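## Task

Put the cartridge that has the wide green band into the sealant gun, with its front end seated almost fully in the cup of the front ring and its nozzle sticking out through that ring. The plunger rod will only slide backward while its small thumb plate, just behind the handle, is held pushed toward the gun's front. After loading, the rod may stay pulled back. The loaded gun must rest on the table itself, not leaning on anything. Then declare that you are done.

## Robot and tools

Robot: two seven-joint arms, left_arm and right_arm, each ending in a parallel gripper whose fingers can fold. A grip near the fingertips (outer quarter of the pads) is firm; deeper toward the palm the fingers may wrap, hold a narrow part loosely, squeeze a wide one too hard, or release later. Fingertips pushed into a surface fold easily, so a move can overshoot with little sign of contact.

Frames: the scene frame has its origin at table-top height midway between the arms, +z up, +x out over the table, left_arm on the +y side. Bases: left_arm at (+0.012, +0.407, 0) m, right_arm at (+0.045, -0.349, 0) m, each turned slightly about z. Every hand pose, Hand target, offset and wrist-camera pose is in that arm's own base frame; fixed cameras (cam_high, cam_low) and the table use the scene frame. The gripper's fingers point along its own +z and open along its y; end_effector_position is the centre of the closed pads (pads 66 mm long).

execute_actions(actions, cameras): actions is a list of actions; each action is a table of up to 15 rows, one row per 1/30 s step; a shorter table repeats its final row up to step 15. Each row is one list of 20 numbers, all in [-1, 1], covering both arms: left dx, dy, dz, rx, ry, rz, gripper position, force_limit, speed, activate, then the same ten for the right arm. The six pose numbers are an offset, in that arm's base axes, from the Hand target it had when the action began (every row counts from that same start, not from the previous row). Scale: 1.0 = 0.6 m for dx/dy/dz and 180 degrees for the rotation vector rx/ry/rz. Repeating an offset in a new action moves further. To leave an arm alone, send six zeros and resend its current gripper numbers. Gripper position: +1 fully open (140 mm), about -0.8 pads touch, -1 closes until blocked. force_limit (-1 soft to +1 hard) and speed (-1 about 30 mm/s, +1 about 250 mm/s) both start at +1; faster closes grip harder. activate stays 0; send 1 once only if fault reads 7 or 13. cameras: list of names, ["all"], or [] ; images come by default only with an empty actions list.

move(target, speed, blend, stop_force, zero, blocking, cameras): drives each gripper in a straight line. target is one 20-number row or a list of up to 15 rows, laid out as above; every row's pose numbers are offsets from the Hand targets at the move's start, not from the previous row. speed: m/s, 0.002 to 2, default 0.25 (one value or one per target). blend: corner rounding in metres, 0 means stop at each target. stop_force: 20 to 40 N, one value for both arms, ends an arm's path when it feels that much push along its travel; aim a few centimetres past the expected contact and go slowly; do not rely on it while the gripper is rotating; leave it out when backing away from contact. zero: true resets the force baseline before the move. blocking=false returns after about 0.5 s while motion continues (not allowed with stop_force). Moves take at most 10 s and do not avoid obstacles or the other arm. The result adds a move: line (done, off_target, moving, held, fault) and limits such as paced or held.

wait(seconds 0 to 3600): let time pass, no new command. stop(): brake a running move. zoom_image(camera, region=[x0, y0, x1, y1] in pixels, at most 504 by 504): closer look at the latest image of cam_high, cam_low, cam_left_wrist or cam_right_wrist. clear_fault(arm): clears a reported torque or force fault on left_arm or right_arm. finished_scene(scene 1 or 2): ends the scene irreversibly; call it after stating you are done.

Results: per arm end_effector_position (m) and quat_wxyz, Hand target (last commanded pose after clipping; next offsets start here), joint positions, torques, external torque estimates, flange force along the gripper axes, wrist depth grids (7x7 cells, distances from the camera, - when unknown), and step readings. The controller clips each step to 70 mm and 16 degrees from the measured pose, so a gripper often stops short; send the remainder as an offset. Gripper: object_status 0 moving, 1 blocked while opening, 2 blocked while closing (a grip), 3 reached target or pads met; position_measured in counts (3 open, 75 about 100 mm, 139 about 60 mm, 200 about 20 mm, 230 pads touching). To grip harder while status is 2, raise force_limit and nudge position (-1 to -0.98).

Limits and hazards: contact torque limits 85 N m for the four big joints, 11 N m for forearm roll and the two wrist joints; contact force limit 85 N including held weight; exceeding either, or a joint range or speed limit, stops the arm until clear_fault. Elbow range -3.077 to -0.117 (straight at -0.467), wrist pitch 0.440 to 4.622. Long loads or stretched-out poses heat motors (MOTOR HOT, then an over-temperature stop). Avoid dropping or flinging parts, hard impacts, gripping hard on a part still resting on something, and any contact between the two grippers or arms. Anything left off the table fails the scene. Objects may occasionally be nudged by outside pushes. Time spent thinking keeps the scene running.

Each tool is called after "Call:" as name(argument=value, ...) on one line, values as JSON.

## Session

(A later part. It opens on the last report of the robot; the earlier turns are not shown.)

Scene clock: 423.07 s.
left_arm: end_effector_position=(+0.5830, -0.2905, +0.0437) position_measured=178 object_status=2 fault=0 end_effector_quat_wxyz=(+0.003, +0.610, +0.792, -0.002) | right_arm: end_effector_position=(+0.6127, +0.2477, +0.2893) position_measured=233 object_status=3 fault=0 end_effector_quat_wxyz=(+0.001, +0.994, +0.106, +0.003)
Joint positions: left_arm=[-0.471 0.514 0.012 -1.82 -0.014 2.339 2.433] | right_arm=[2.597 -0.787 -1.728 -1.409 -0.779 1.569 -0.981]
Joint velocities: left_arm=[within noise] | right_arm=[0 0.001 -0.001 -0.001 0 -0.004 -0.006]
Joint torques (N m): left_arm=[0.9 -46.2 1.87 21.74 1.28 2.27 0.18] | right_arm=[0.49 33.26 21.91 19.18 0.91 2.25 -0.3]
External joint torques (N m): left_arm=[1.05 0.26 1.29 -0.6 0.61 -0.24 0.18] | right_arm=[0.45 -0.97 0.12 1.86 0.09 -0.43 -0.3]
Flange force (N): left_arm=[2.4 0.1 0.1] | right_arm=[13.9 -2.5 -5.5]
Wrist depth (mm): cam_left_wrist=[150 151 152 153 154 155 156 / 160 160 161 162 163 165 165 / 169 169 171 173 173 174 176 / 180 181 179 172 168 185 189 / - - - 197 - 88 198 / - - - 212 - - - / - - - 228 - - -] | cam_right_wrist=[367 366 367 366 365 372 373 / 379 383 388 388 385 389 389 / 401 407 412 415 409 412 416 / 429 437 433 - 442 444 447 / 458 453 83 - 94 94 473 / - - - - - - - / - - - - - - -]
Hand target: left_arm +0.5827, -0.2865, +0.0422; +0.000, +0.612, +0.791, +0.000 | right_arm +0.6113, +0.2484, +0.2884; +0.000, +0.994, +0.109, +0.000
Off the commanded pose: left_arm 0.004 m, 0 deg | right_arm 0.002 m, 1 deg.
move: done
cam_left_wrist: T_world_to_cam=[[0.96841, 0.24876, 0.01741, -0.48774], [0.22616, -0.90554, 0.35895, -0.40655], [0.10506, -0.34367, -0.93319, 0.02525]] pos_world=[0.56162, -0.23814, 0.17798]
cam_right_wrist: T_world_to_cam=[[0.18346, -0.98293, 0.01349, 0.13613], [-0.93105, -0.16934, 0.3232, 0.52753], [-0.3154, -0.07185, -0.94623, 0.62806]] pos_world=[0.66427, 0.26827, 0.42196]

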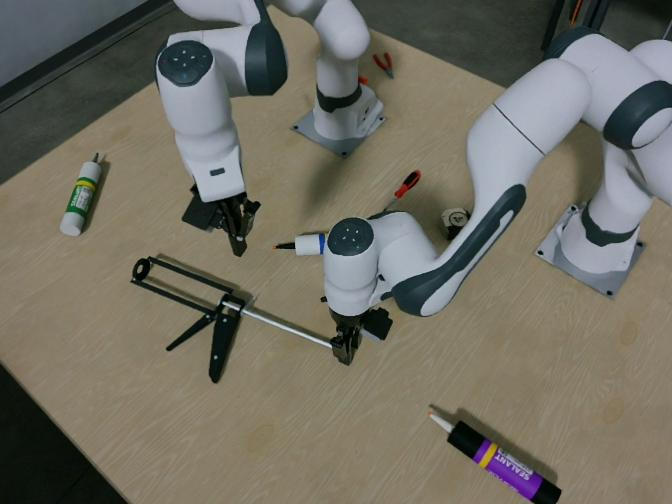

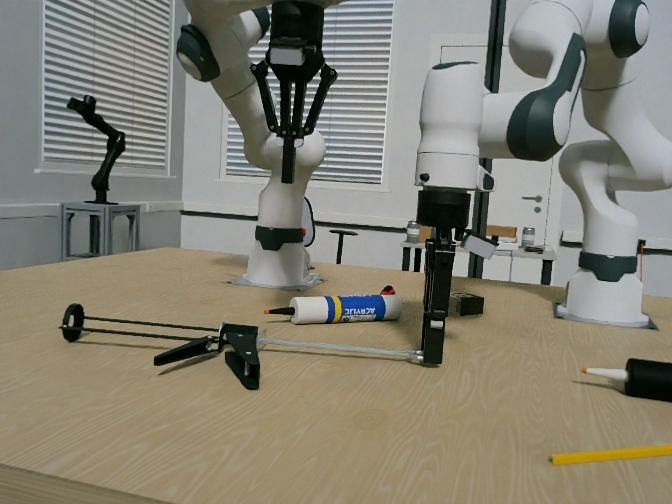

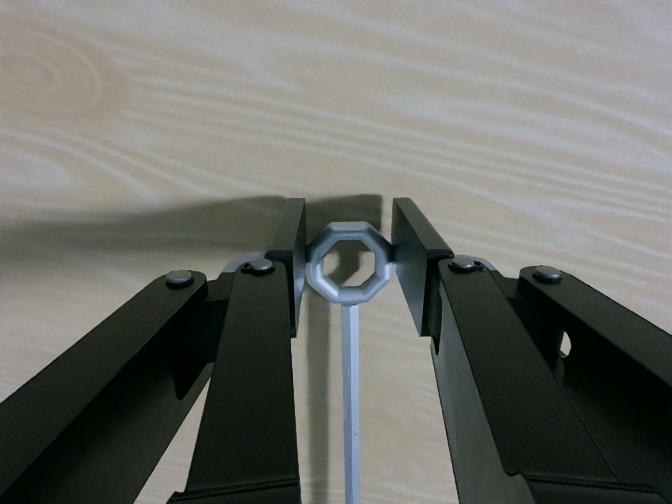

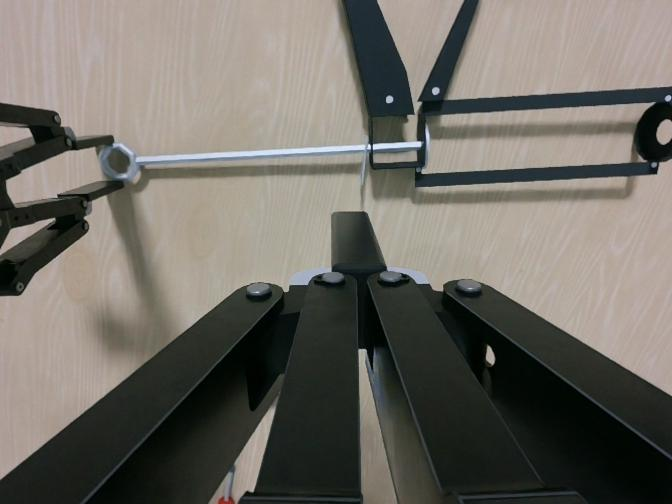

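Call:
move(target=[0,0,0,0,0,0,-1,0,-1,0,0.108,-0.912,-0.064,0,0,-0.863,0.3,-0.1,0,0], speed=0.4, cameras=["cam_high","cam_right_wrist"])

Scene clock: 446.37 s.
left_arm: end_effector_position=(+0.5830, -0.2905, +0.0437) position_measured=178 object_status=2 fault=0 end_effector_quat_wxyz=(+0.003, +0.610, +0.792, -0.002) | right_arm: end_effector_position=(+0.6764, -0.3006, +0.2520) position_measured=91 object_status=3 fault=0 end_effector_quat_wxyz=(+0.001, -0.321, +0.947, -0.003)
Joint positions: left_arm=[-0.471 0.514 0.012 -1.82 -0.014 2.339 2.433] | right_arm=[2.405 -0.724 -2.585 -1.011 -0.363 1.655 0.646]
Joint velocities: left_arm=[within noise] | right_arm=[0 -0.001 0 0 0.001 0 0.004]
Joint torques (N m): left_arm=[0.94 -46.22 1.85 21.71 1.27 2.27 0.19] | right_arm=[0.4 50.11 8.93 24.8 1.21 2.12 0.23]
External joint torques (N m): left_arm=[1.17 -0.01 1.34 -0.51 0.62 -0.22 0.19] | right_arm=[0.42 -0.44 -0.37 1.79 0.46 -0.42 0.23]
Flange force (N): left_arm=[2.8 -0.1 -0.4] | right_arm=[0.0 0.0 0.0]
Wrist depth (mm): cam_left_wrist=[150 151 152 153 154 156 156 / 161 160 161 162 163 165 165 / 169 170 172 172 173 175 175 / 180 181 178 172 168 184 188 / - - - 197 - 88 197 / - - - 213 - - - / - - - 228 - - -] | cam_right_wrist=[333 336 336 334 339 340 341 / 352 353 354 351 358 360 360 / 370 373 374 372 377 379 383 / 393 389 386 401 396 391 406 / - 92 422 423 424 116 - / - - 451 452 454 - - / - - 487 487 489 - -]
Hand target: left_arm +0.5827, -0.2865, +0.0422; +0.000, +0.612, +0.791, +0.000 | right_arm +0.6761, -0.2988, +0.2500; +0.000, -0.319, +0.948, +0.000
Off the commanded pose: left_arm 0.004 m, 0 deg | right_arm 0.003 m, 0 deg.
move: done
cam_right_wrist: T_world_to_cam=[[-0.58679, 0.80972, 0.00479, 0.64816], [0.76588, 0.55308, 0.3279, -0.4258], [0.26286, 0.19608, -0.9447, 0.26236]] pos_world=[0.63749, -0.34077, 0.38436]

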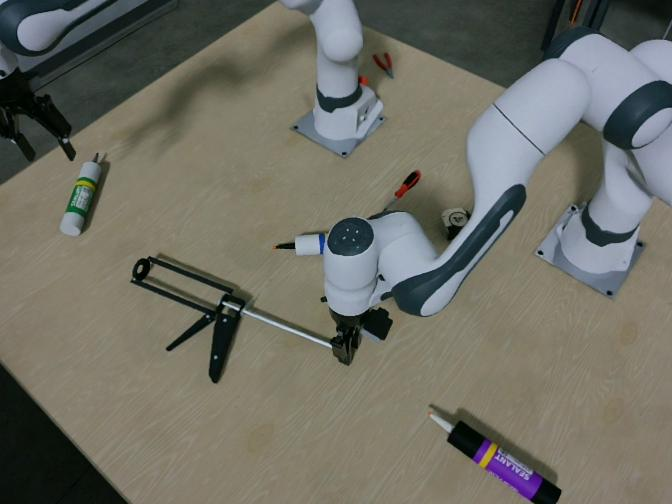

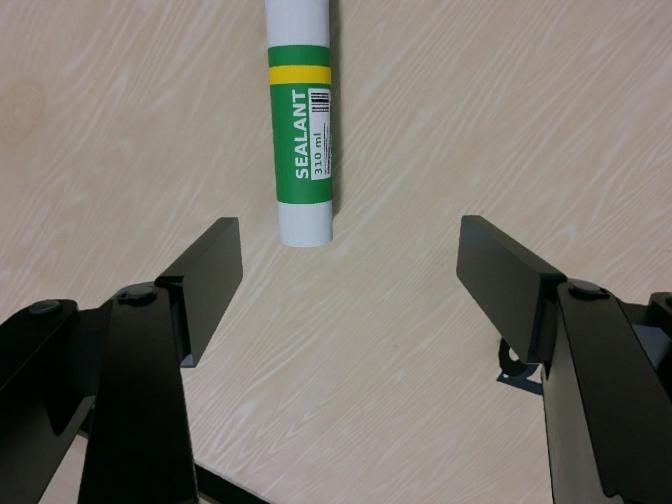

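Call:
move(target=[0,0,0,0,0,0,-1,0,-1,0,-0.0063,-0.0855,-0.2167,0,0,-0.008,0.3,-0.1,0,0], speed=0.25, cameras=["cam_right_wrist"])

Scene clock: 460.00 s.
left_arm: end_effector_position=(+0.5830, -0.2905, +0.0437) position_measured=178 object_status=2 fault=0 end_effector_quat_wxyz=(+0.003, +0.610, +0.792, -0.002) | right_arm: end_effector_position=(+0.6708, -0.3498, +0.1195) position_measured=91 object_status=3 fault=0 end_effector_quat_wxyz=(+0.000, -0.304, +0.953, +0.002)
Joint positions: left_arm=[-0.471 0.514 0.012 -1.82 -0.014 2.339 2.433] | right_arm=[2.344 -0.848 -2.63 -1.14 -0.395 1.891 0.643]
Joint velocities: left_arm=[within noise] | right_arm=[0 0.001 0 0 0 0.004 -0.001]
Joint torques (N m): left_arm=[0.89 -46.21 1.89 21.72 1.27 2.28 0.16] | right_arm=[0.31 53.52 10.74 24.76 0.32 2.44 -0.28]
External joint torques (N m): left_arm=[0.9 -0.02 1.2 -0.47 0.61 -0.21 0.16] | right_arm=[0.4 0.12 0.11 1.63 -0.39 -0.09 -0.28]
Flange force (N): left_arm=[2.4 -0.3 -0.4] | right_arm=[-6.8 -12.9 -2.4]
Wrist depth (mm): cam_left_wrist=[150 151 152 153 154 155 156 / 161 160 161 162 163 164 165 / 169 170 171 172 174 175 176 / 180 181 178 170 169 184 189 / - - - 197 - 88 197 / - - - 213 - - - / - - - 228 - - -] | cam_right_wrist=[218 219 220 183 222 226 226 / 230 231 232 190 234 238 240 / 242 244 247 204 249 252 254 / 257 255 260 217 259 260 269 / - 92 277 232 281 117 - / - - 295 299 302 - - / - - 318 319 323 - -]
Hand target: left_arm +0.5827, -0.2865, +0.0422; +0.000, +0.612, +0.791, +0.000 | right_arm +0.6724, -0.3501, +0.1200; +0.000, -0.307, +0.952, +0.000
Off the commanded pose: left_arm 0.004 m, 0 deg | right_arm 0.002 m, 0 deg.
move: done
cam_right_wrist: T_world_to_cam=[[-0.55605, 0.83099, 0.01642, 0.67068], [0.78804, 0.52083, 0.32821, -0.37708], [0.26419, 0.19544, -0.94446, 0.14727]] pos_world=[0.63118, -0.38972, 0.25184]

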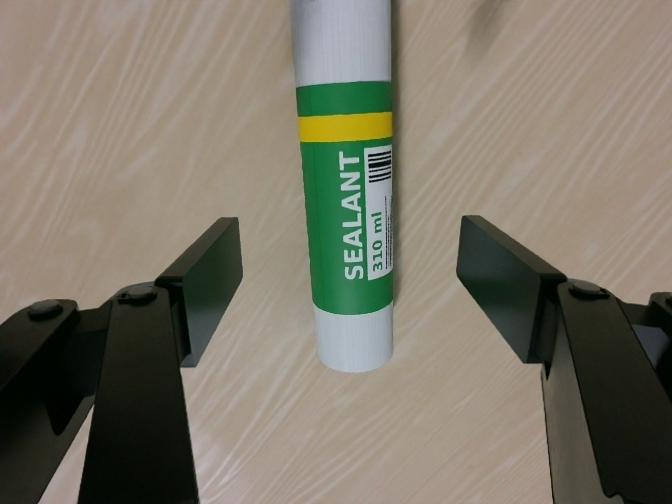

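Call:
move(target=[[0,0,0,0,0,0,-1,0,-1,0,0.016,0.0107,-0.11,0,0,0.006,0.3,-0.1,-1,0],[0,0,0,0,0,0,-1,0,-1,0,0.016,0.0107,-0.11,0,0,0.006,-1,-0.1,-1,0],[0,0,0,0,0,0,-1,0,-1,0,0.016,0.0107,0.20,0,0,0.006,-1,-0.1,-1,0]], speed=0.15, cameras=["cam_high","cam_low","cam_right_wrist"])

Scene clock: 477.43 s.
left_arm: end_effector_position=(+0.5830, -0.2905, +0.0437) position_measured=178 object_status=2 fault=0 end_effector_quat_wxyz=(+0.003, +0.610, +0.792, -0.002) | right_arm: end_effector_position=(+0.6817, -0.3430, +0.2375) position_measured=158 object_status=2 fault=0 end_effector_quat_wxyz=(+0.000, -0.313, +0.950, +0.002)
Joint positions: left_arm=[-0.471 0.514 0.012 -1.82 -0.014 2.339 2.433] | right_arm=[2.45 -0.886 -2.622 -0.747 -0.391 1.562 0.585]
Joint velocities: left_arm=[within noise] | right_arm=[0 -0.001 0.001 0 0 -0.004 -0.003]
Joint torques (N m): left_arm=[0.95 -46.21 1.87 21.73 1.27 2.28 0.16] | right_arm=[0.44 56.74 8.37 25.65 0.54 2.47 -0.2]
External joint torques (N m): left_arm=[1.22 0.23 1.39 -0.62 0.61 -0.23 0.16] | right_arm=[0.36 2.36 0.08 3.45 -0.23 -0.06 -0.2]
Flange force (N): left_arm=[2.7 0.1 0.0] | right_arm=[0.0 0.0 0.0]
Wrist depth (mm): cam_left_wrist=[150 151 152 153 154 155 156 / 161 160 162 162 163 165 165 / 169 170 172 172 173 175 176 / 181 181 178 171 168 184 189 / - - - 197 - 88 197 / - - - 213 - - - / - - - 228 - - -] | cam_right_wrist=[324 323 320 123 325 327 332 / 337 338 339 130 343 346 351 / 356 357 358 137 361 366 369 / 377 378 133 145 148 390 395 / - - - 155 157 - 410 / - - - 164 - - - / - - - 472 - - -]
Hand target: left_arm +0.5827, -0.2865, +0.0422; +0.000, +0.612, +0.791, +0.000 | right_arm +0.6820, -0.3436, +0.2400; +0.000, -0.316, +0.949, +0.000
Off the commanded pose: left_arm 0.004 m, 0 deg | right_arm 0.003 m, 0 deg.
move: done
cam_right_wrist: T_world_to_cam=[[-0.57302, 0.8194, 0.01543, 0.67697], [0.77663, 0.5369, 0.32952, -0.41489], [0.26172, 0.20081, -0.94402, 0.25791]] pos_world=[0.64263, -0.38374, 0.36974]

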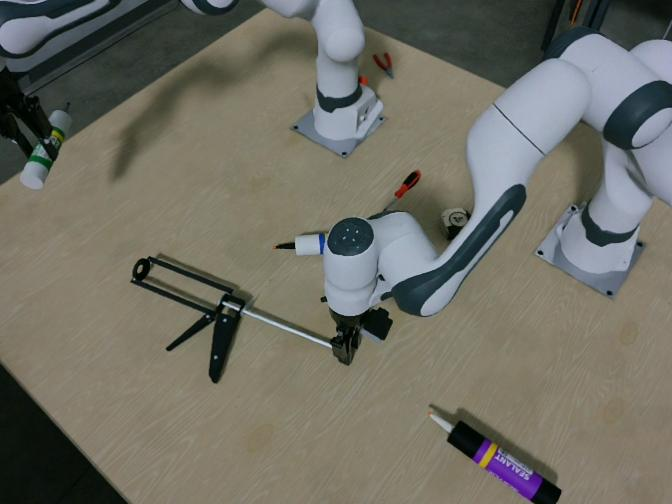

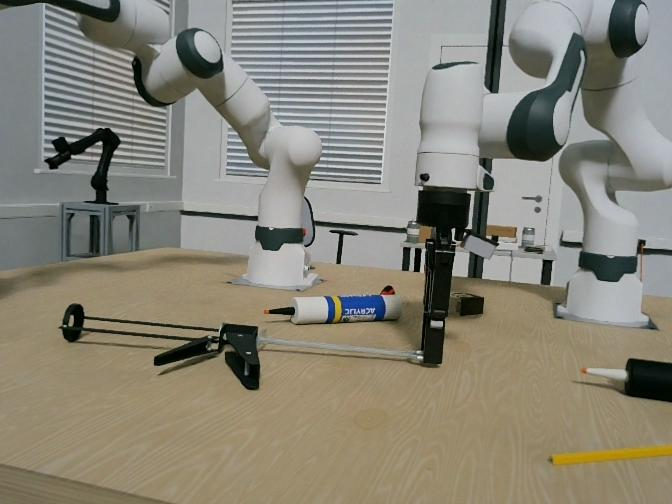

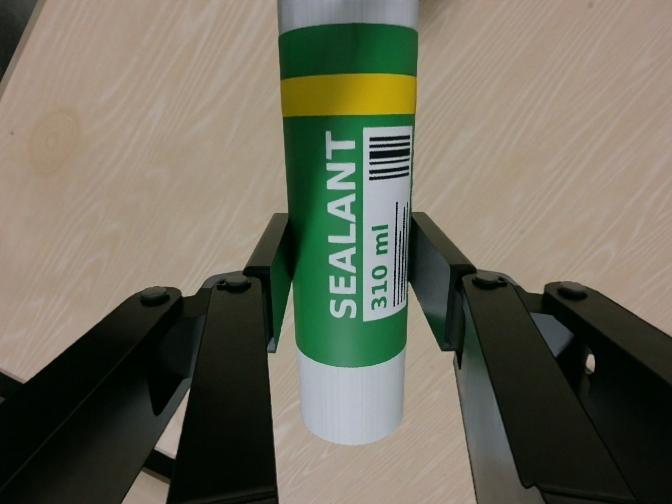

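Call:
move(target=[0,0,0,0,0,0,-1,0,-1,0,-0.053,0.883,-0.067,0.0668,-0.0235,0.3784,-1,-0.1,-1,0], speed=0.3, cameras=["cam_high","cam_low","cam_right_wrist"])

Call:
zoom_image(camera="cam_high", region=[110, 220, 260, 340])

Call:
zoom_image(camera="cam_low", region=[40, 190, 340, 390])

Scene clock: 524.73 s.
left_arm: end_effector_position=(+0.5830, -0.2905, +0.0437) position_measured=178 object_status=2 fault=0 end_effector_quat_wxyz=(+0.003, +0.610, +0.792, -0.002) | right_arm: end_effector_position=(+0.6486, +0.1868, +0.1982) position_measured=158 object_status=2 fault=0 end_effector_quat_wxyz=(-0.063, +0.788, -0.606, -0.085)
Joint positions: left_arm=[-0.471 0.514 0.012 -1.82 -0.014 2.339 2.433] | right_arm=[2.53 -0.687 -2.078 -1.544 -0.4 1.911 0.21]
Joint velocities: left_arm=[within noise] | right_arm=[0 0.001 0.001 0 -0.002 -0.001 -0.007]
Joint torques (N m): left_arm=[0.91 -46.2 1.85 21.75 1.27 2.26 0.17] | right_arm=[0.07 38.21 19.29 23.88 0.75 2.52 -0.3]
External joint torques (N m): left_arm=[1 0.06 1.22 -0.5 0.61 -0.23 0.17] | right_arm=[0.16 0.93 1.22 3.19 -0.27 -0.1 -0.3]
Flange force (N): left_arm=[2.4 -0.1 -0.3] | right_arm=[0.0 -12.9 -6.6]
Wrist depth (mm): cam_left_wrist=[150 151 152 153 154 155 156 / 161 160 161 162 163 165 165 / 169 170 171 172 174 175 176 / 181 180 178 172 169 184 189 / - - - 197 - 88 197 / - - - 212 - - - / - - - 228 - - -] | cam_right_wrist=[270 263 269 124 271 280 279 / 293 295 296 130 296 303 306 / 323 316 293 137 325 332 336 / 354 358 344 145 148 367 364 / - - 88 155 158 - 349 / - - - 165 - - - / - - - 377 - - -]
Hand target: left_arm +0.5827, -0.2865, +0.0422; +0.000, +0.612, +0.791, +0.000 | right_arm +0.6502, +0.1862, +0.1998; -0.064, +0.790, -0.604, -0.083
Off the commanded pose: left_arm 0.004 m, 0 deg | right_arm 0.002 m, 0 deg.
move: done
cam_right_wrist: T_world_to_cam=[[-0.97223, -0.23316, 0.02016, 0.67917], [-0.18915, 0.83358, 0.519, -0.12726], [-0.13782, 0.50078, -0.85454, 0.30839]] pos_world=[0.67873, 0.11, 0.31588]

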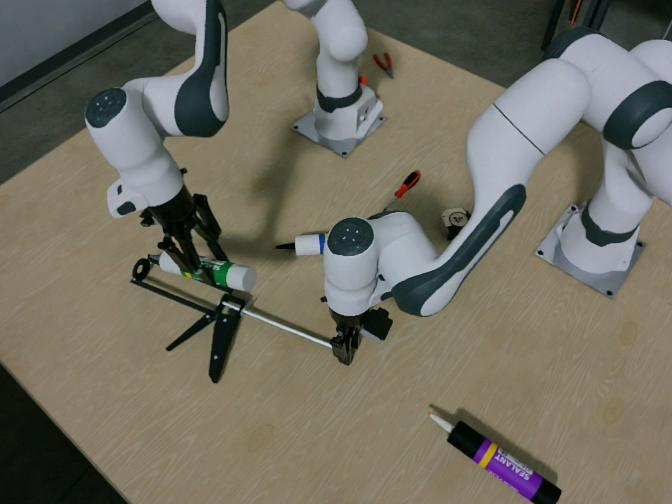

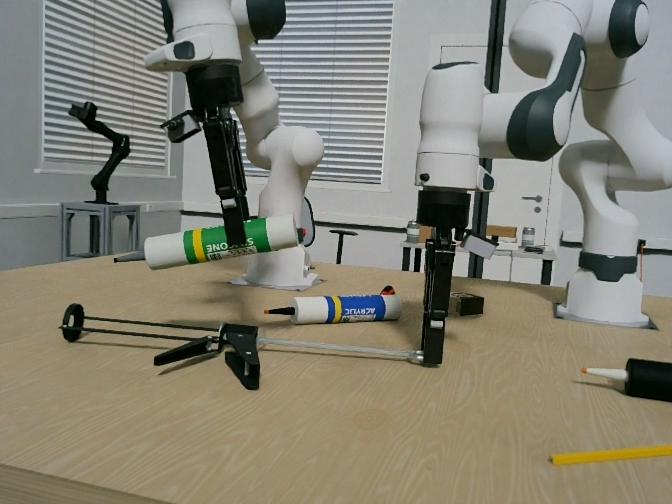

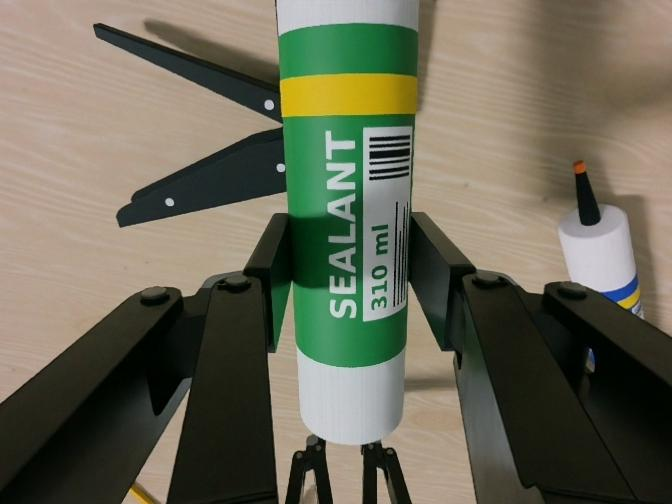

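Scaled by 3.360 from the camera's image (finer frame: 960x720).

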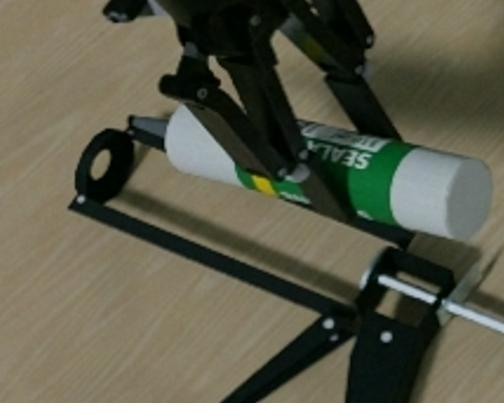

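Scaled by 1.680 from the camera's image (finer frame: 960x720).

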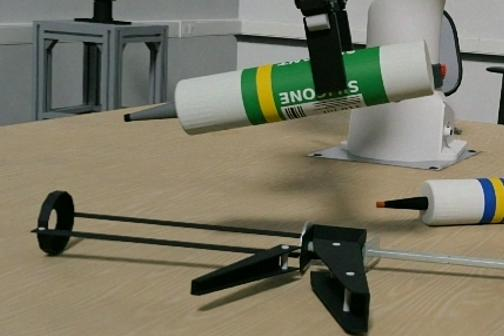

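Call:
move(target=[0,0,0,0,0,0,-1,0,-1,0,0.004,-0.0125,-0.1267,0,0,0,-1,-0.1,-1,0], speed=0.2, cameras=["cam_high","cam_low","cam_right_wrist"])

Call:
zoom_image(camera="cam_high", region=[110, 220, 260, 340])

Call:
zoom_image(camera="cam_low", region=[50, 240, 290, 400])

Scene clock: 563.10 s.
left_arm: end_effector_position=(+0.5830, -0.2905, +0.0437) position_measured=178 object_status=2 fault=0 end_effector_quat_wxyz=(+0.003, +0.610, +0.792, -0.002) | right_arm: end_effector_position=(+0.6492, +0.1775, +0.1209) position_measured=158 object_status=2 fault=0 end_effector_quat_wxyz=(-0.061, +0.789, -0.605, -0.087)
Joint positions: left_arm=[-0.471 0.514 0.012 -1.82 -0.014 2.339 2.433] | right_arm=[2.539 -0.764 -2.143 -1.626 -0.463 2.044 0.208]
Joint velocities: left_arm=[within noise] | right_arm=[0.001 -0.001 0.001 0 0 0.003 0.002]
Joint torques (N m): left_arm=[0.93 -46.24 1.85 21.76 1.27 2.27 0.19] | right_arm=[0.44 40.73 20.51 22.39 0.61 2.91 -0.04]
External joint torques (N m): left_arm=[0.99 0.09 1.2 -0.53 0.61 -0.22 0.19] | right_arm=[0.53 1.57 1.17 2.87 -0.28 0.31 -0.04]
Flange force (N): left_arm=[2.5 -0.1 -0.2] | right_arm=[-0.7 -10.0 -4.2]
Wrist depth (mm): cam_left_wrist=[150 151 152 153 154 155 156 / 161 160 161 162 163 164 165 / 169 170 171 172 173 174 177 / 181 181 179 170 168 184 189 / - - - 197 - 88 198 / - - - 213 - - - / - - - 228 - - -] | cam_right_wrist=[203 206 203 123 206 212 213 / 222 203 216 130 224 231 233 / 242 244 239 137 246 254 254 / 263 240 220 145 148 279 279 / - - 88 155 158 - - / - - - 165 - - - / - - - 404 - - -]
Hand target: left_arm +0.5827, -0.2865, +0.0422; +0.000, +0.612, +0.791, +0.000 | right_arm +0.6526, +0.1787, +0.1238; -0.064, +0.790, -0.604, -0.083
Off the commanded pose: left_arm 0.004 m, 0 deg | right_arm 0.005 m, 1 deg.
move: off_target (right_arm)
cam_right_wrist: T_world_to_cam=[[-0.97112, -0.23717, 0.02585, 0.67845], [-0.18966, 0.8332, 0.51943, -0.07897], [-0.14473, 0.49953, -0.85412, 0.25183]] pos_world=[0.68033, 0.10091, 0.23857]

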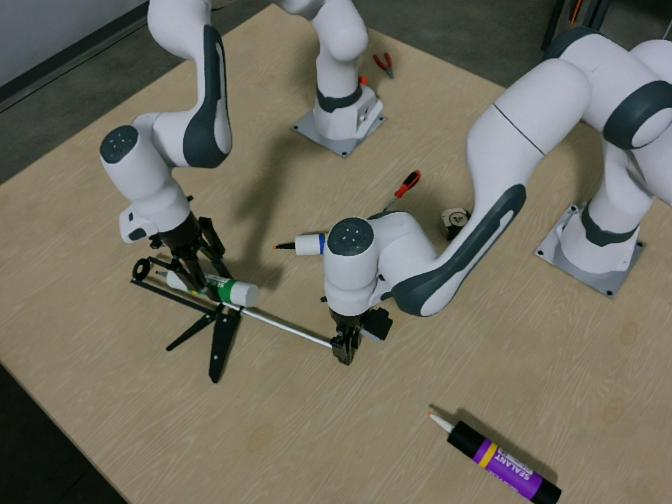

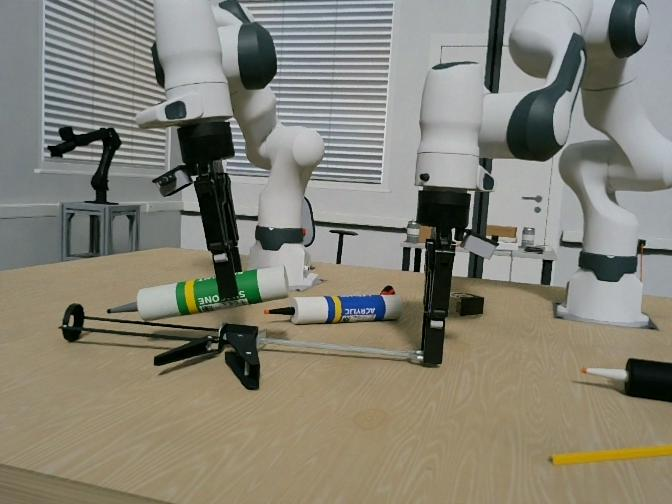

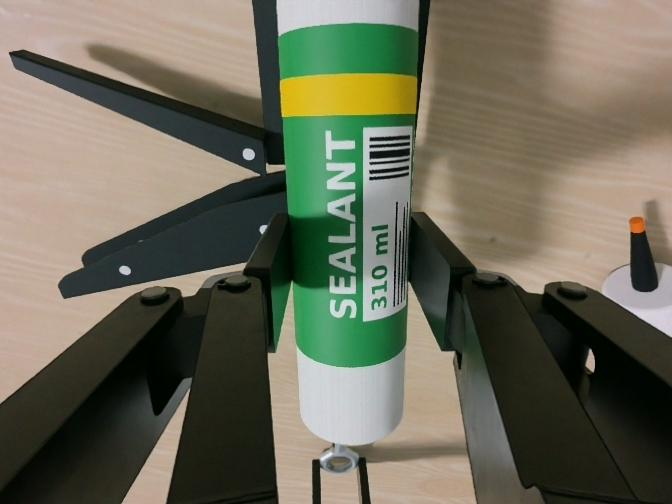

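Scaled by 3.360 from the camera's image (finer frame: 960x720).

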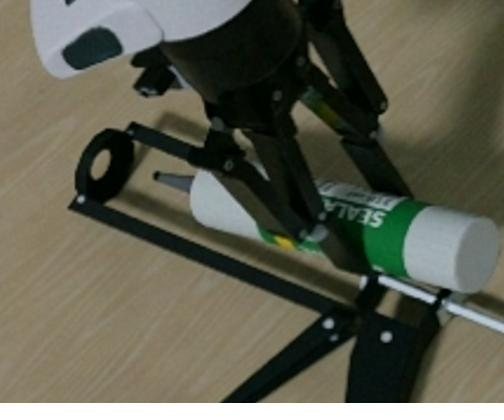

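Scaled by 2.100 from the camera's image (finer frame: 960x720).

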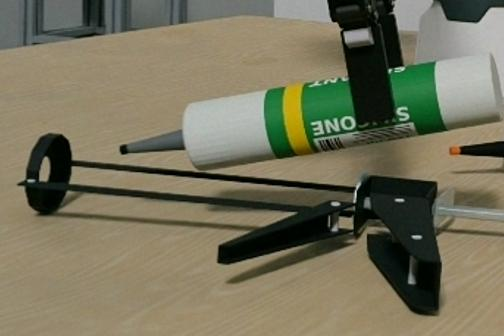

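Call:
move(target=[0,0,0,0,0,0,-1,0,-1,0,0.0092,-0.0282,-0.0183,0,0,0,-1,-0.1,-1,0], speed=0.1)

Call:
move(target=[0,0,0,0,0,0,-1,0,-1,0,0.0208,-0.0788,-0.0173,0,0,0,-1,-0.1,-1,0], speed=0.05, stop_force=22, cameras=["cam_high","cam_low","cam_right_wrist"])

Call:
zoom_image(camera="cam_high", region=[110, 220, 260, 340])

Call:
zoom_image(camera="cam_low", region=[40, 240, 280, 400])

Scene clock: 589.57 s.
left_arm: end_effector_position=(+0.5830, -0.2905, +0.0437) position_measured=178 object_status=2 fault=0 end_effector_quat_wxyz=(+0.003, +0.610, +0.792, -0.002) | right_arm: end_effector_position=(+0.6548, +0.1610, +0.1103) position_measured=158 object_status=2 fault=0 end_effector_quat_wxyz=(-0.061, +0.788, -0.607, -0.086)
Joint positions: left_arm=[-0.471 0.514 0.012 -1.82 -0.014 2.339 2.433] | right_arm=[2.528 -0.781 -2.158 -1.62 -0.474 2.051 0.189]
Joint velocities: left_arm=[within noise] | right_arm=[0 0.001 0 0 0 0 -0.007]
Joint torques (N m): left_arm=[0.95 -46.19 1.86 21.74 1.27 2.28 0.17] | right_arm=[0.11 41.02 21.19 22.31 0.59 2.87 -0.31]
External joint torques (N m): left_arm=[1.17 0.13 1.35 -0.51 0.62 -0.21 0.17] | right_arm=[0.23 1.02 1.63 2.86 -0.3 0.25 -0.3]
Flange force (N): left_arm=[2.6 0.2 -0.1] | right_arm=[0.4 -9.9 -4.3]
Wrist depth (mm): cam_left_wrist=[151 151 152 153 154 155 156 / 161 160 161 162 163 165 166 / 169 170 171 172 174 174 177 / 180 181 178 171 168 184 189 / - - - 197 - 88 197 / - - - 213 - - - / - - - 228 - - -] | cam_right_wrist=[196 196 194 123 183 202 204 / 206 209 212 130 214 220 223 / 232 233 207 137 235 242 244 / 257 254 247 146 148 269 270 / - - 88 155 157 - 260 / - - - 163 - - - / - - - 386 - - -]
Hand target: left_arm +0.5827, -0.2865, +0.0422; +0.000, +0.612, +0.791, +0.000 | right_arm +0.6581, +0.1617, +0.1128; -0.064, +0.790, -0.604, -0.083
Off the commanded pose: left_arm 0.004 m, 0 deg | right_arm 0.004 m, 1 deg.
move: off_target (right_arm)

Scene clock: 592.70 s.
left_arm: end_effector_position=(+0.5830, -0.2905, +0.0437) position_measured=178 object_status=2 fault=0 end_effector_quat_wxyz=(+0.003, +0.610, +0.792, -0.002) | right_arm: end_effector_position=(+0.6689, +0.1149, +0.1005) position_measured=158 object_status=2 fault=0 end_effector_quat_wxyz=(-0.063, +0.789, -0.606, -0.085)
Joint positions: left_arm=[-0.471 0.514 0.012 -1.82 -0.014 2.339 2.433] | right_arm=[2.481 -0.812 -2.174 -1.589 -0.487 2.042 0.117]
Joint torques (N m): left_arm=[0.98 -46.19 1.87 21.72 1.28 2.28 0.14] | right_arm=[0.11 42.81 20.68 22.02 1.01 2.53 -0.21]
External joint torques (N m): left_arm=[1.07 0.24 1.24 -0.62 0.62 -0.22 0.14] | right_arm=[-0.03 1.76 0.77 3.02 0.1 -0.05 -0.21]
Flange force (N): left_arm=[2.5 -0.1 0.1] | right_arm=[1.3 -10.1 -5.4]
Wrist depth (mm): cam_left_wrist=[150 151 152 153 154 155 156 / 161 160 161 162 163 164 165 / 169 170 171 173 173 175 176 / 180 181 178 172 168 185 189 / - - - 197 - 88 197 / - - - 213 - - - / - - - 228 - - -] | cam_right_wrist=[188 188 183 123 163 193 194 / 205 206 203 130 192 211 212 / 219 224 227 137 221 232 233 / 247 242 214 146 148 255 258 / - - 88 155 157 - 278 / - - - 164 - - - / - - - 376 - - -]
Hand target: left_arm +0.5827, -0.2865, +0.0422; +0.000, +0.612, +0.791, +0.000 | right_arm +0.6706, +0.1145, +0.1024; -0.064, +0.790, -0.604, -0.083
Off the commanded pose: left_arm 0.004 m, 0 deg | right_arm 0.003 m, 0 deg.
move: done
cam_right_wrist: T_world_to_cam=[[-0.97181, -0.23493, 0.01974, 0.68398], [-0.19084, 0.83308, 0.51919, -0.01167], [-0.13842, 0.50079, -0.85443, 0.26418]] pos_world=[0.69904, 0.03811, 0.21828]

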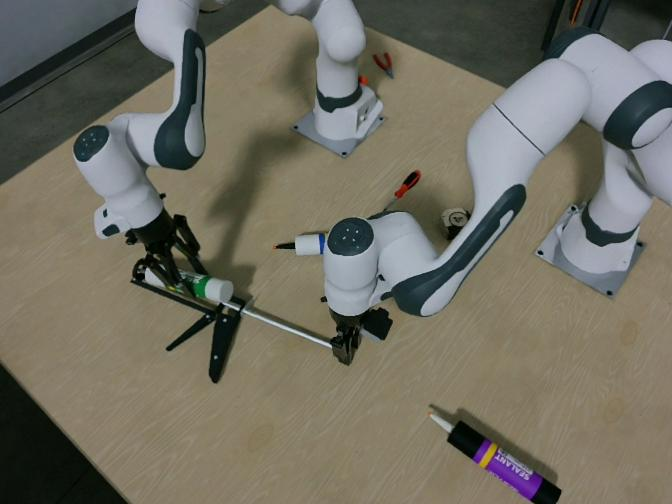

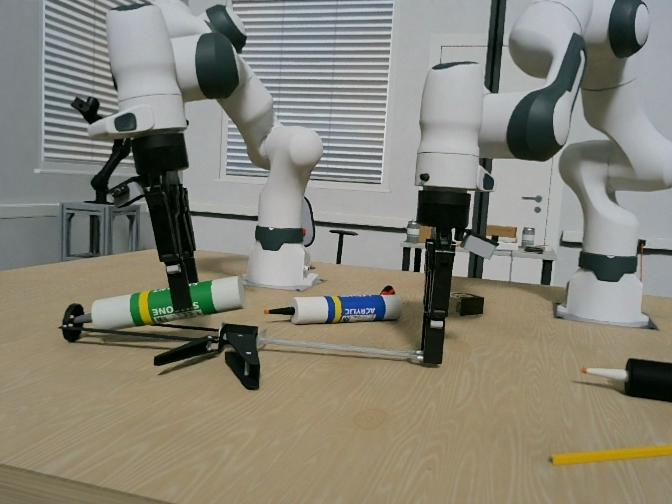

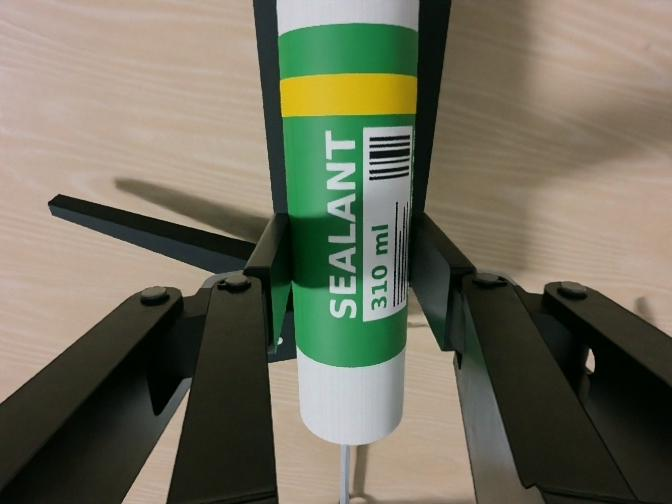

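Scaled by 3.360 from the camera's image (finer frame: 960x720).

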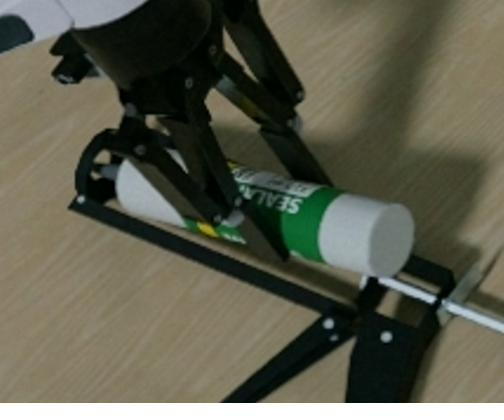

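Scaled by 2.100 from the camera's image (finer frame: 960x720).

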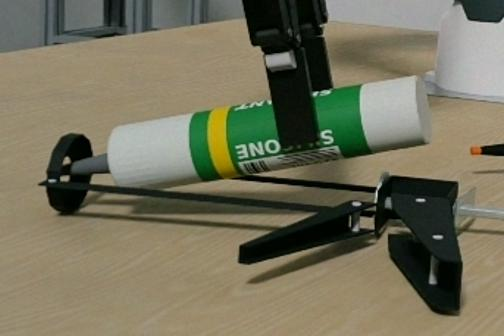

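Call:
move(target=[0,0,0,0,0,0,-1,0,-1,0,0.0091,-0.0346,-0.0065,0,0,0,-1,-0.1,-1,0], speed=0.05, stop_force=20, cameras=["cam_high","cam_low"])

Call:
zoom_image(camera="cam_low", region=[40, 240, 280, 400])

Call:
zoom_image(camera="cam_high", region=[110, 220, 260, 340])

Scene clock: 614.80 s.
left_arm: end_effector_position=(+0.5830, -0.2905, +0.0437) position_measured=178 object_status=2 fault=0 end_effector_quat_wxyz=(+0.003, +0.610, +0.792, -0.002) | right_arm: end_effector_position=(+0.6743, +0.0941, +0.0966) position_measured=158 object_status=2 fault=0 end_effector_quat_wxyz=(-0.063, +0.789, -0.606, -0.085)
Joint positions: left_arm=[-0.471 0.514 0.012 -1.82 -0.014 2.339 2.433] | right_arm=[2.466 -0.825 -2.185 -1.569 -0.49 2.032 0.085]
Joint torques (N m): left_arm=[0.91 -46.24 1.92 21.72 1.27 2.28 0.2] | right_arm=[0.08 43.42 20.78 22.01 0.99 2.53 -0.25]
External joint torques (N m): left_arm=[1.09 0.19 1.36 -0.63 0.61 -0.23 0.2] | right_arm=[0.15 1.79 1.02 3.08 0.09 -0.02 -0.25]
Flange force (N): left_arm=[2.7 -0.1 0.0] | right_arm=[1.5 -10.6 -5.5]
Wrist depth (mm): cam_left_wrist=[150 151 152 153 154 155 156 / 161 160 161 162 163 164 166 / 169 170 171 172 173 175 176 / 180 181 178 171 168 184 189 / - - - 197 - 88 197 / - - - 213 - - - / - - - 228 - - -] | cam_right_wrist=[185 186 181 124 165 190 190 / 200 201 202 130 187 207 208 / 220 220 222 137 217 227 229 / 241 234 229 145 148 252 255 / - - 97 155 157 - 273 / - - - 165 - - - / - - - 367 - - -]
Hand target: left_arm +0.5827, -0.2865, +0.0422; +0.000, +0.612, +0.791, +0.000 | right_arm +0.6760, +0.0937, +0.0985; -0.064, +0.790, -0.604, -0.083
Off the commanded pose: left_arm 0.004 m, 0 deg | right_arm 0.003 m, 0 deg.
move: done

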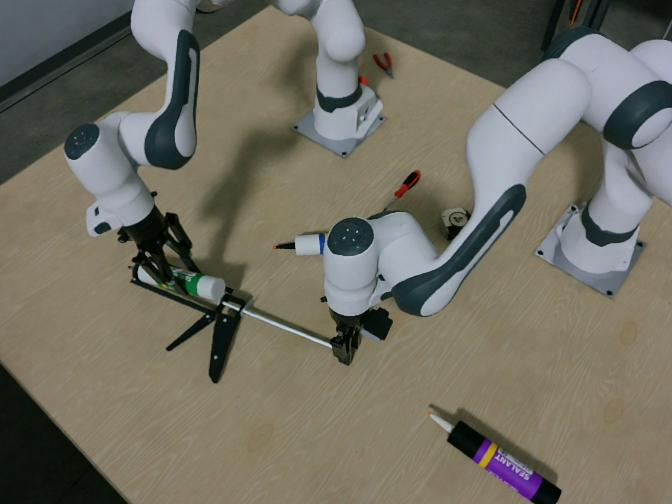

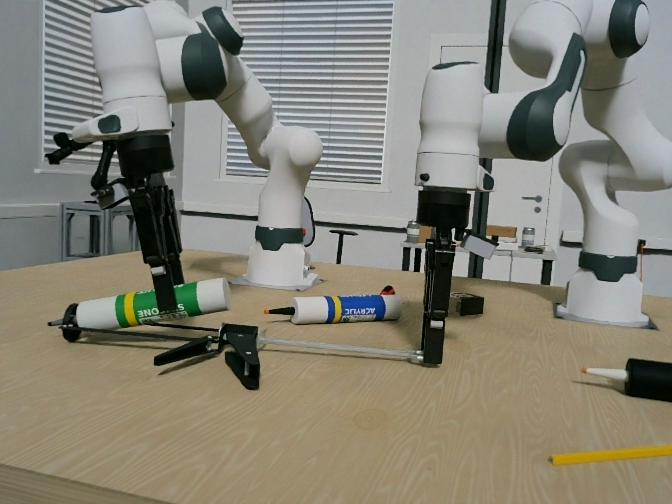

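Scaled by 2.100 from the camera's image (finer frame: 960x720).

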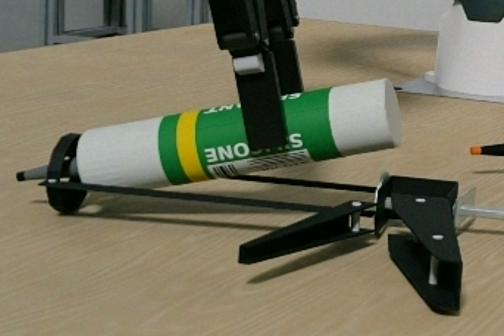

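Scaled by 3.360 from the camera's image (finer frame: 960x720).

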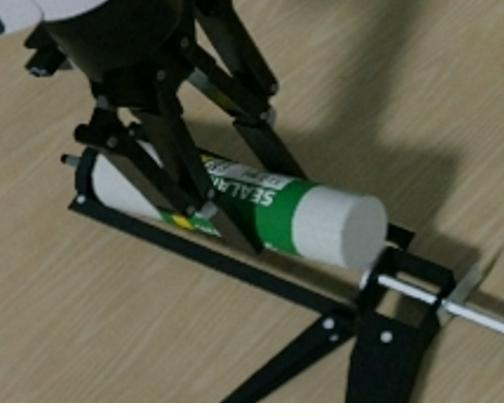

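Call:
move(target=[0,0,0,0,0,0,-1,0,-1,0,0.0025,-0.0105,-0.0325,-0.0322,-0.0085,0,-1,-0.1,-1,0], speed=0.05, cameras=["cam_high","cam_low","cam_right_wrist"])

Call:
zoom_image(camera="cam_low", region=[40, 240, 280, 400])

Call:
zoom_image(camera="cam_high", region=[110, 220, 260, 340])

Scene clock: 627.57 s.
left_arm: end_effector_position=(+0.5827, -0.2897, +0.0434) position_measured=178 object_status=2 fault=0 end_effector_quat_wxyz=(+0.002, +0.610, +0.792, -0.002) | right_arm: end_effector_position=(+0.6756, +0.0858, +0.0777) position_measured=158 object_status=2 fault=0 end_effector_quat_wxyz=(-0.031, +0.794, -0.606, -0.044)
Joint positions: left_arm=[-0.471 0.514 0.012 -1.821 -0.014 2.338 2.433] | right_arm=[2.531 -0.794 -2.256 -1.598 -0.554 2.073 0.134]
Joint velocities: left_arm=[within noise] | right_arm=[0.002 0 -0.002 -0.001 0 0.004 0.003]
Joint torques (N m): left_arm=[0.64 -45.69 1.55 21.74 1.24 2.36 0.17] | right_arm=[0.65 43.67 19.31 21.29 0.8 2.8 0.19]
External joint torques (N m): left_arm=[0.86 1 1.01 -0.77 0.58 -0.17 0.17] | right_arm=[0.8 1.24 0.96 1.6 0.03 0.19 0.19]
Flange force (N): left_arm=[1.5 0.7 1.5] | right_arm=[-0.6 -5.7 -2.5]
Wrist depth (mm): cam_left_wrist=[150 151 151 151 154 155 156 / 161 160 161 162 163 164 165 / 169 170 171 171 173 175 176 / 180 180 178 171 168 184 189 / - - - 197 - 88 197 / - - - 212 - - - / - - - 227 - - -] | cam_right_wrist=[175 177 172 126 157 180 181 / 187 188 186 132 171 193 195 / 201 201 200 139 187 208 210 / 216 218 213 146 148 226 228 / - - - 154 156 - 241 / - - - 162 - - - / - - - 295 - - -]
Hand target: left_arm +0.5827, -0.2865, +0.0422; +0.000, +0.612, +0.791, +0.000 | right_arm +0.6775, +0.0874, +0.0790; -0.032, +0.793, -0.607, -0.041
Off the commanded pose: left_arm 0.003 m, 0 deg | right_arm 0.003 m, 0 deg.
move: done
cam_right_wrist: T_world_to_cam=[[-0.97084, -0.23892, 0.01964, 0.68386], [-0.20793, 0.88001, 0.42701, 0.04043], [-0.11931, 0.41047, -0.90403, 0.25883]] pos_world=[0.70321, 0.02157, 0.20329]

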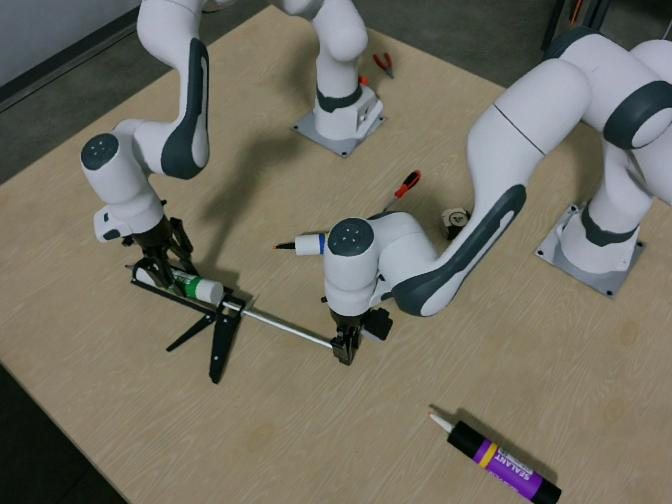

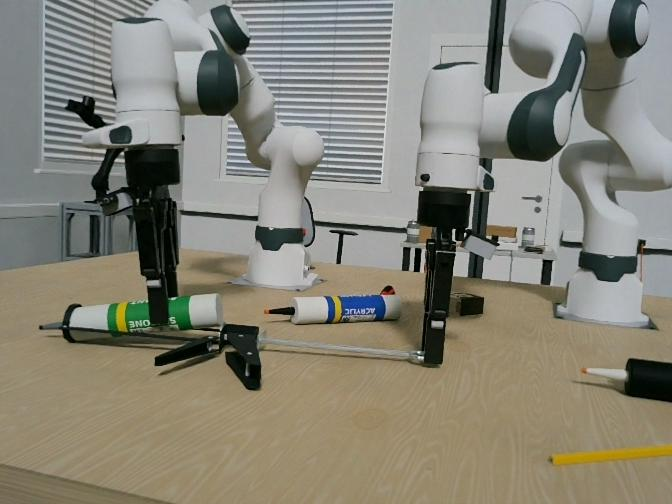

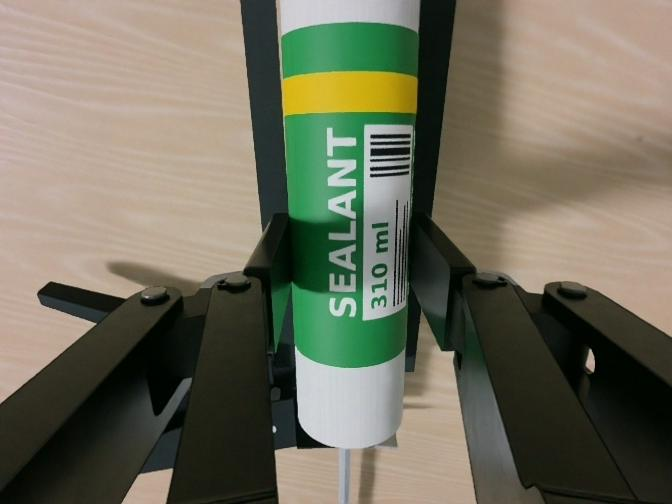

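Scaled by 2.100 from the camera's image (finer frame: 960x720).

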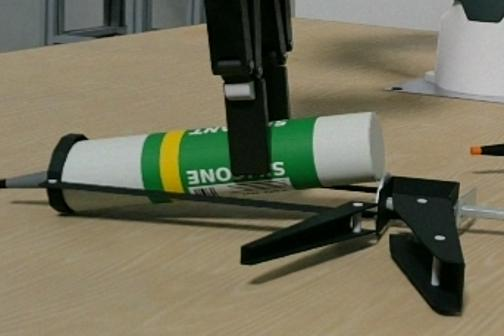

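Scaled by 3.360 from the camera's image (finer frame: 960x720).

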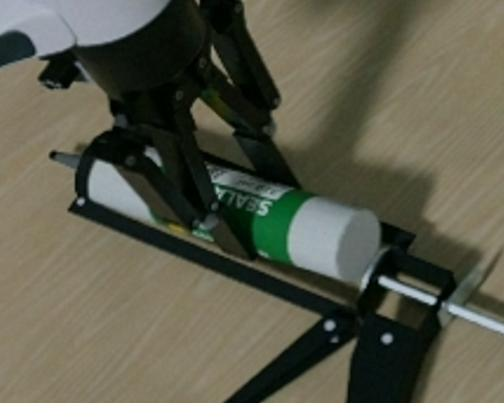

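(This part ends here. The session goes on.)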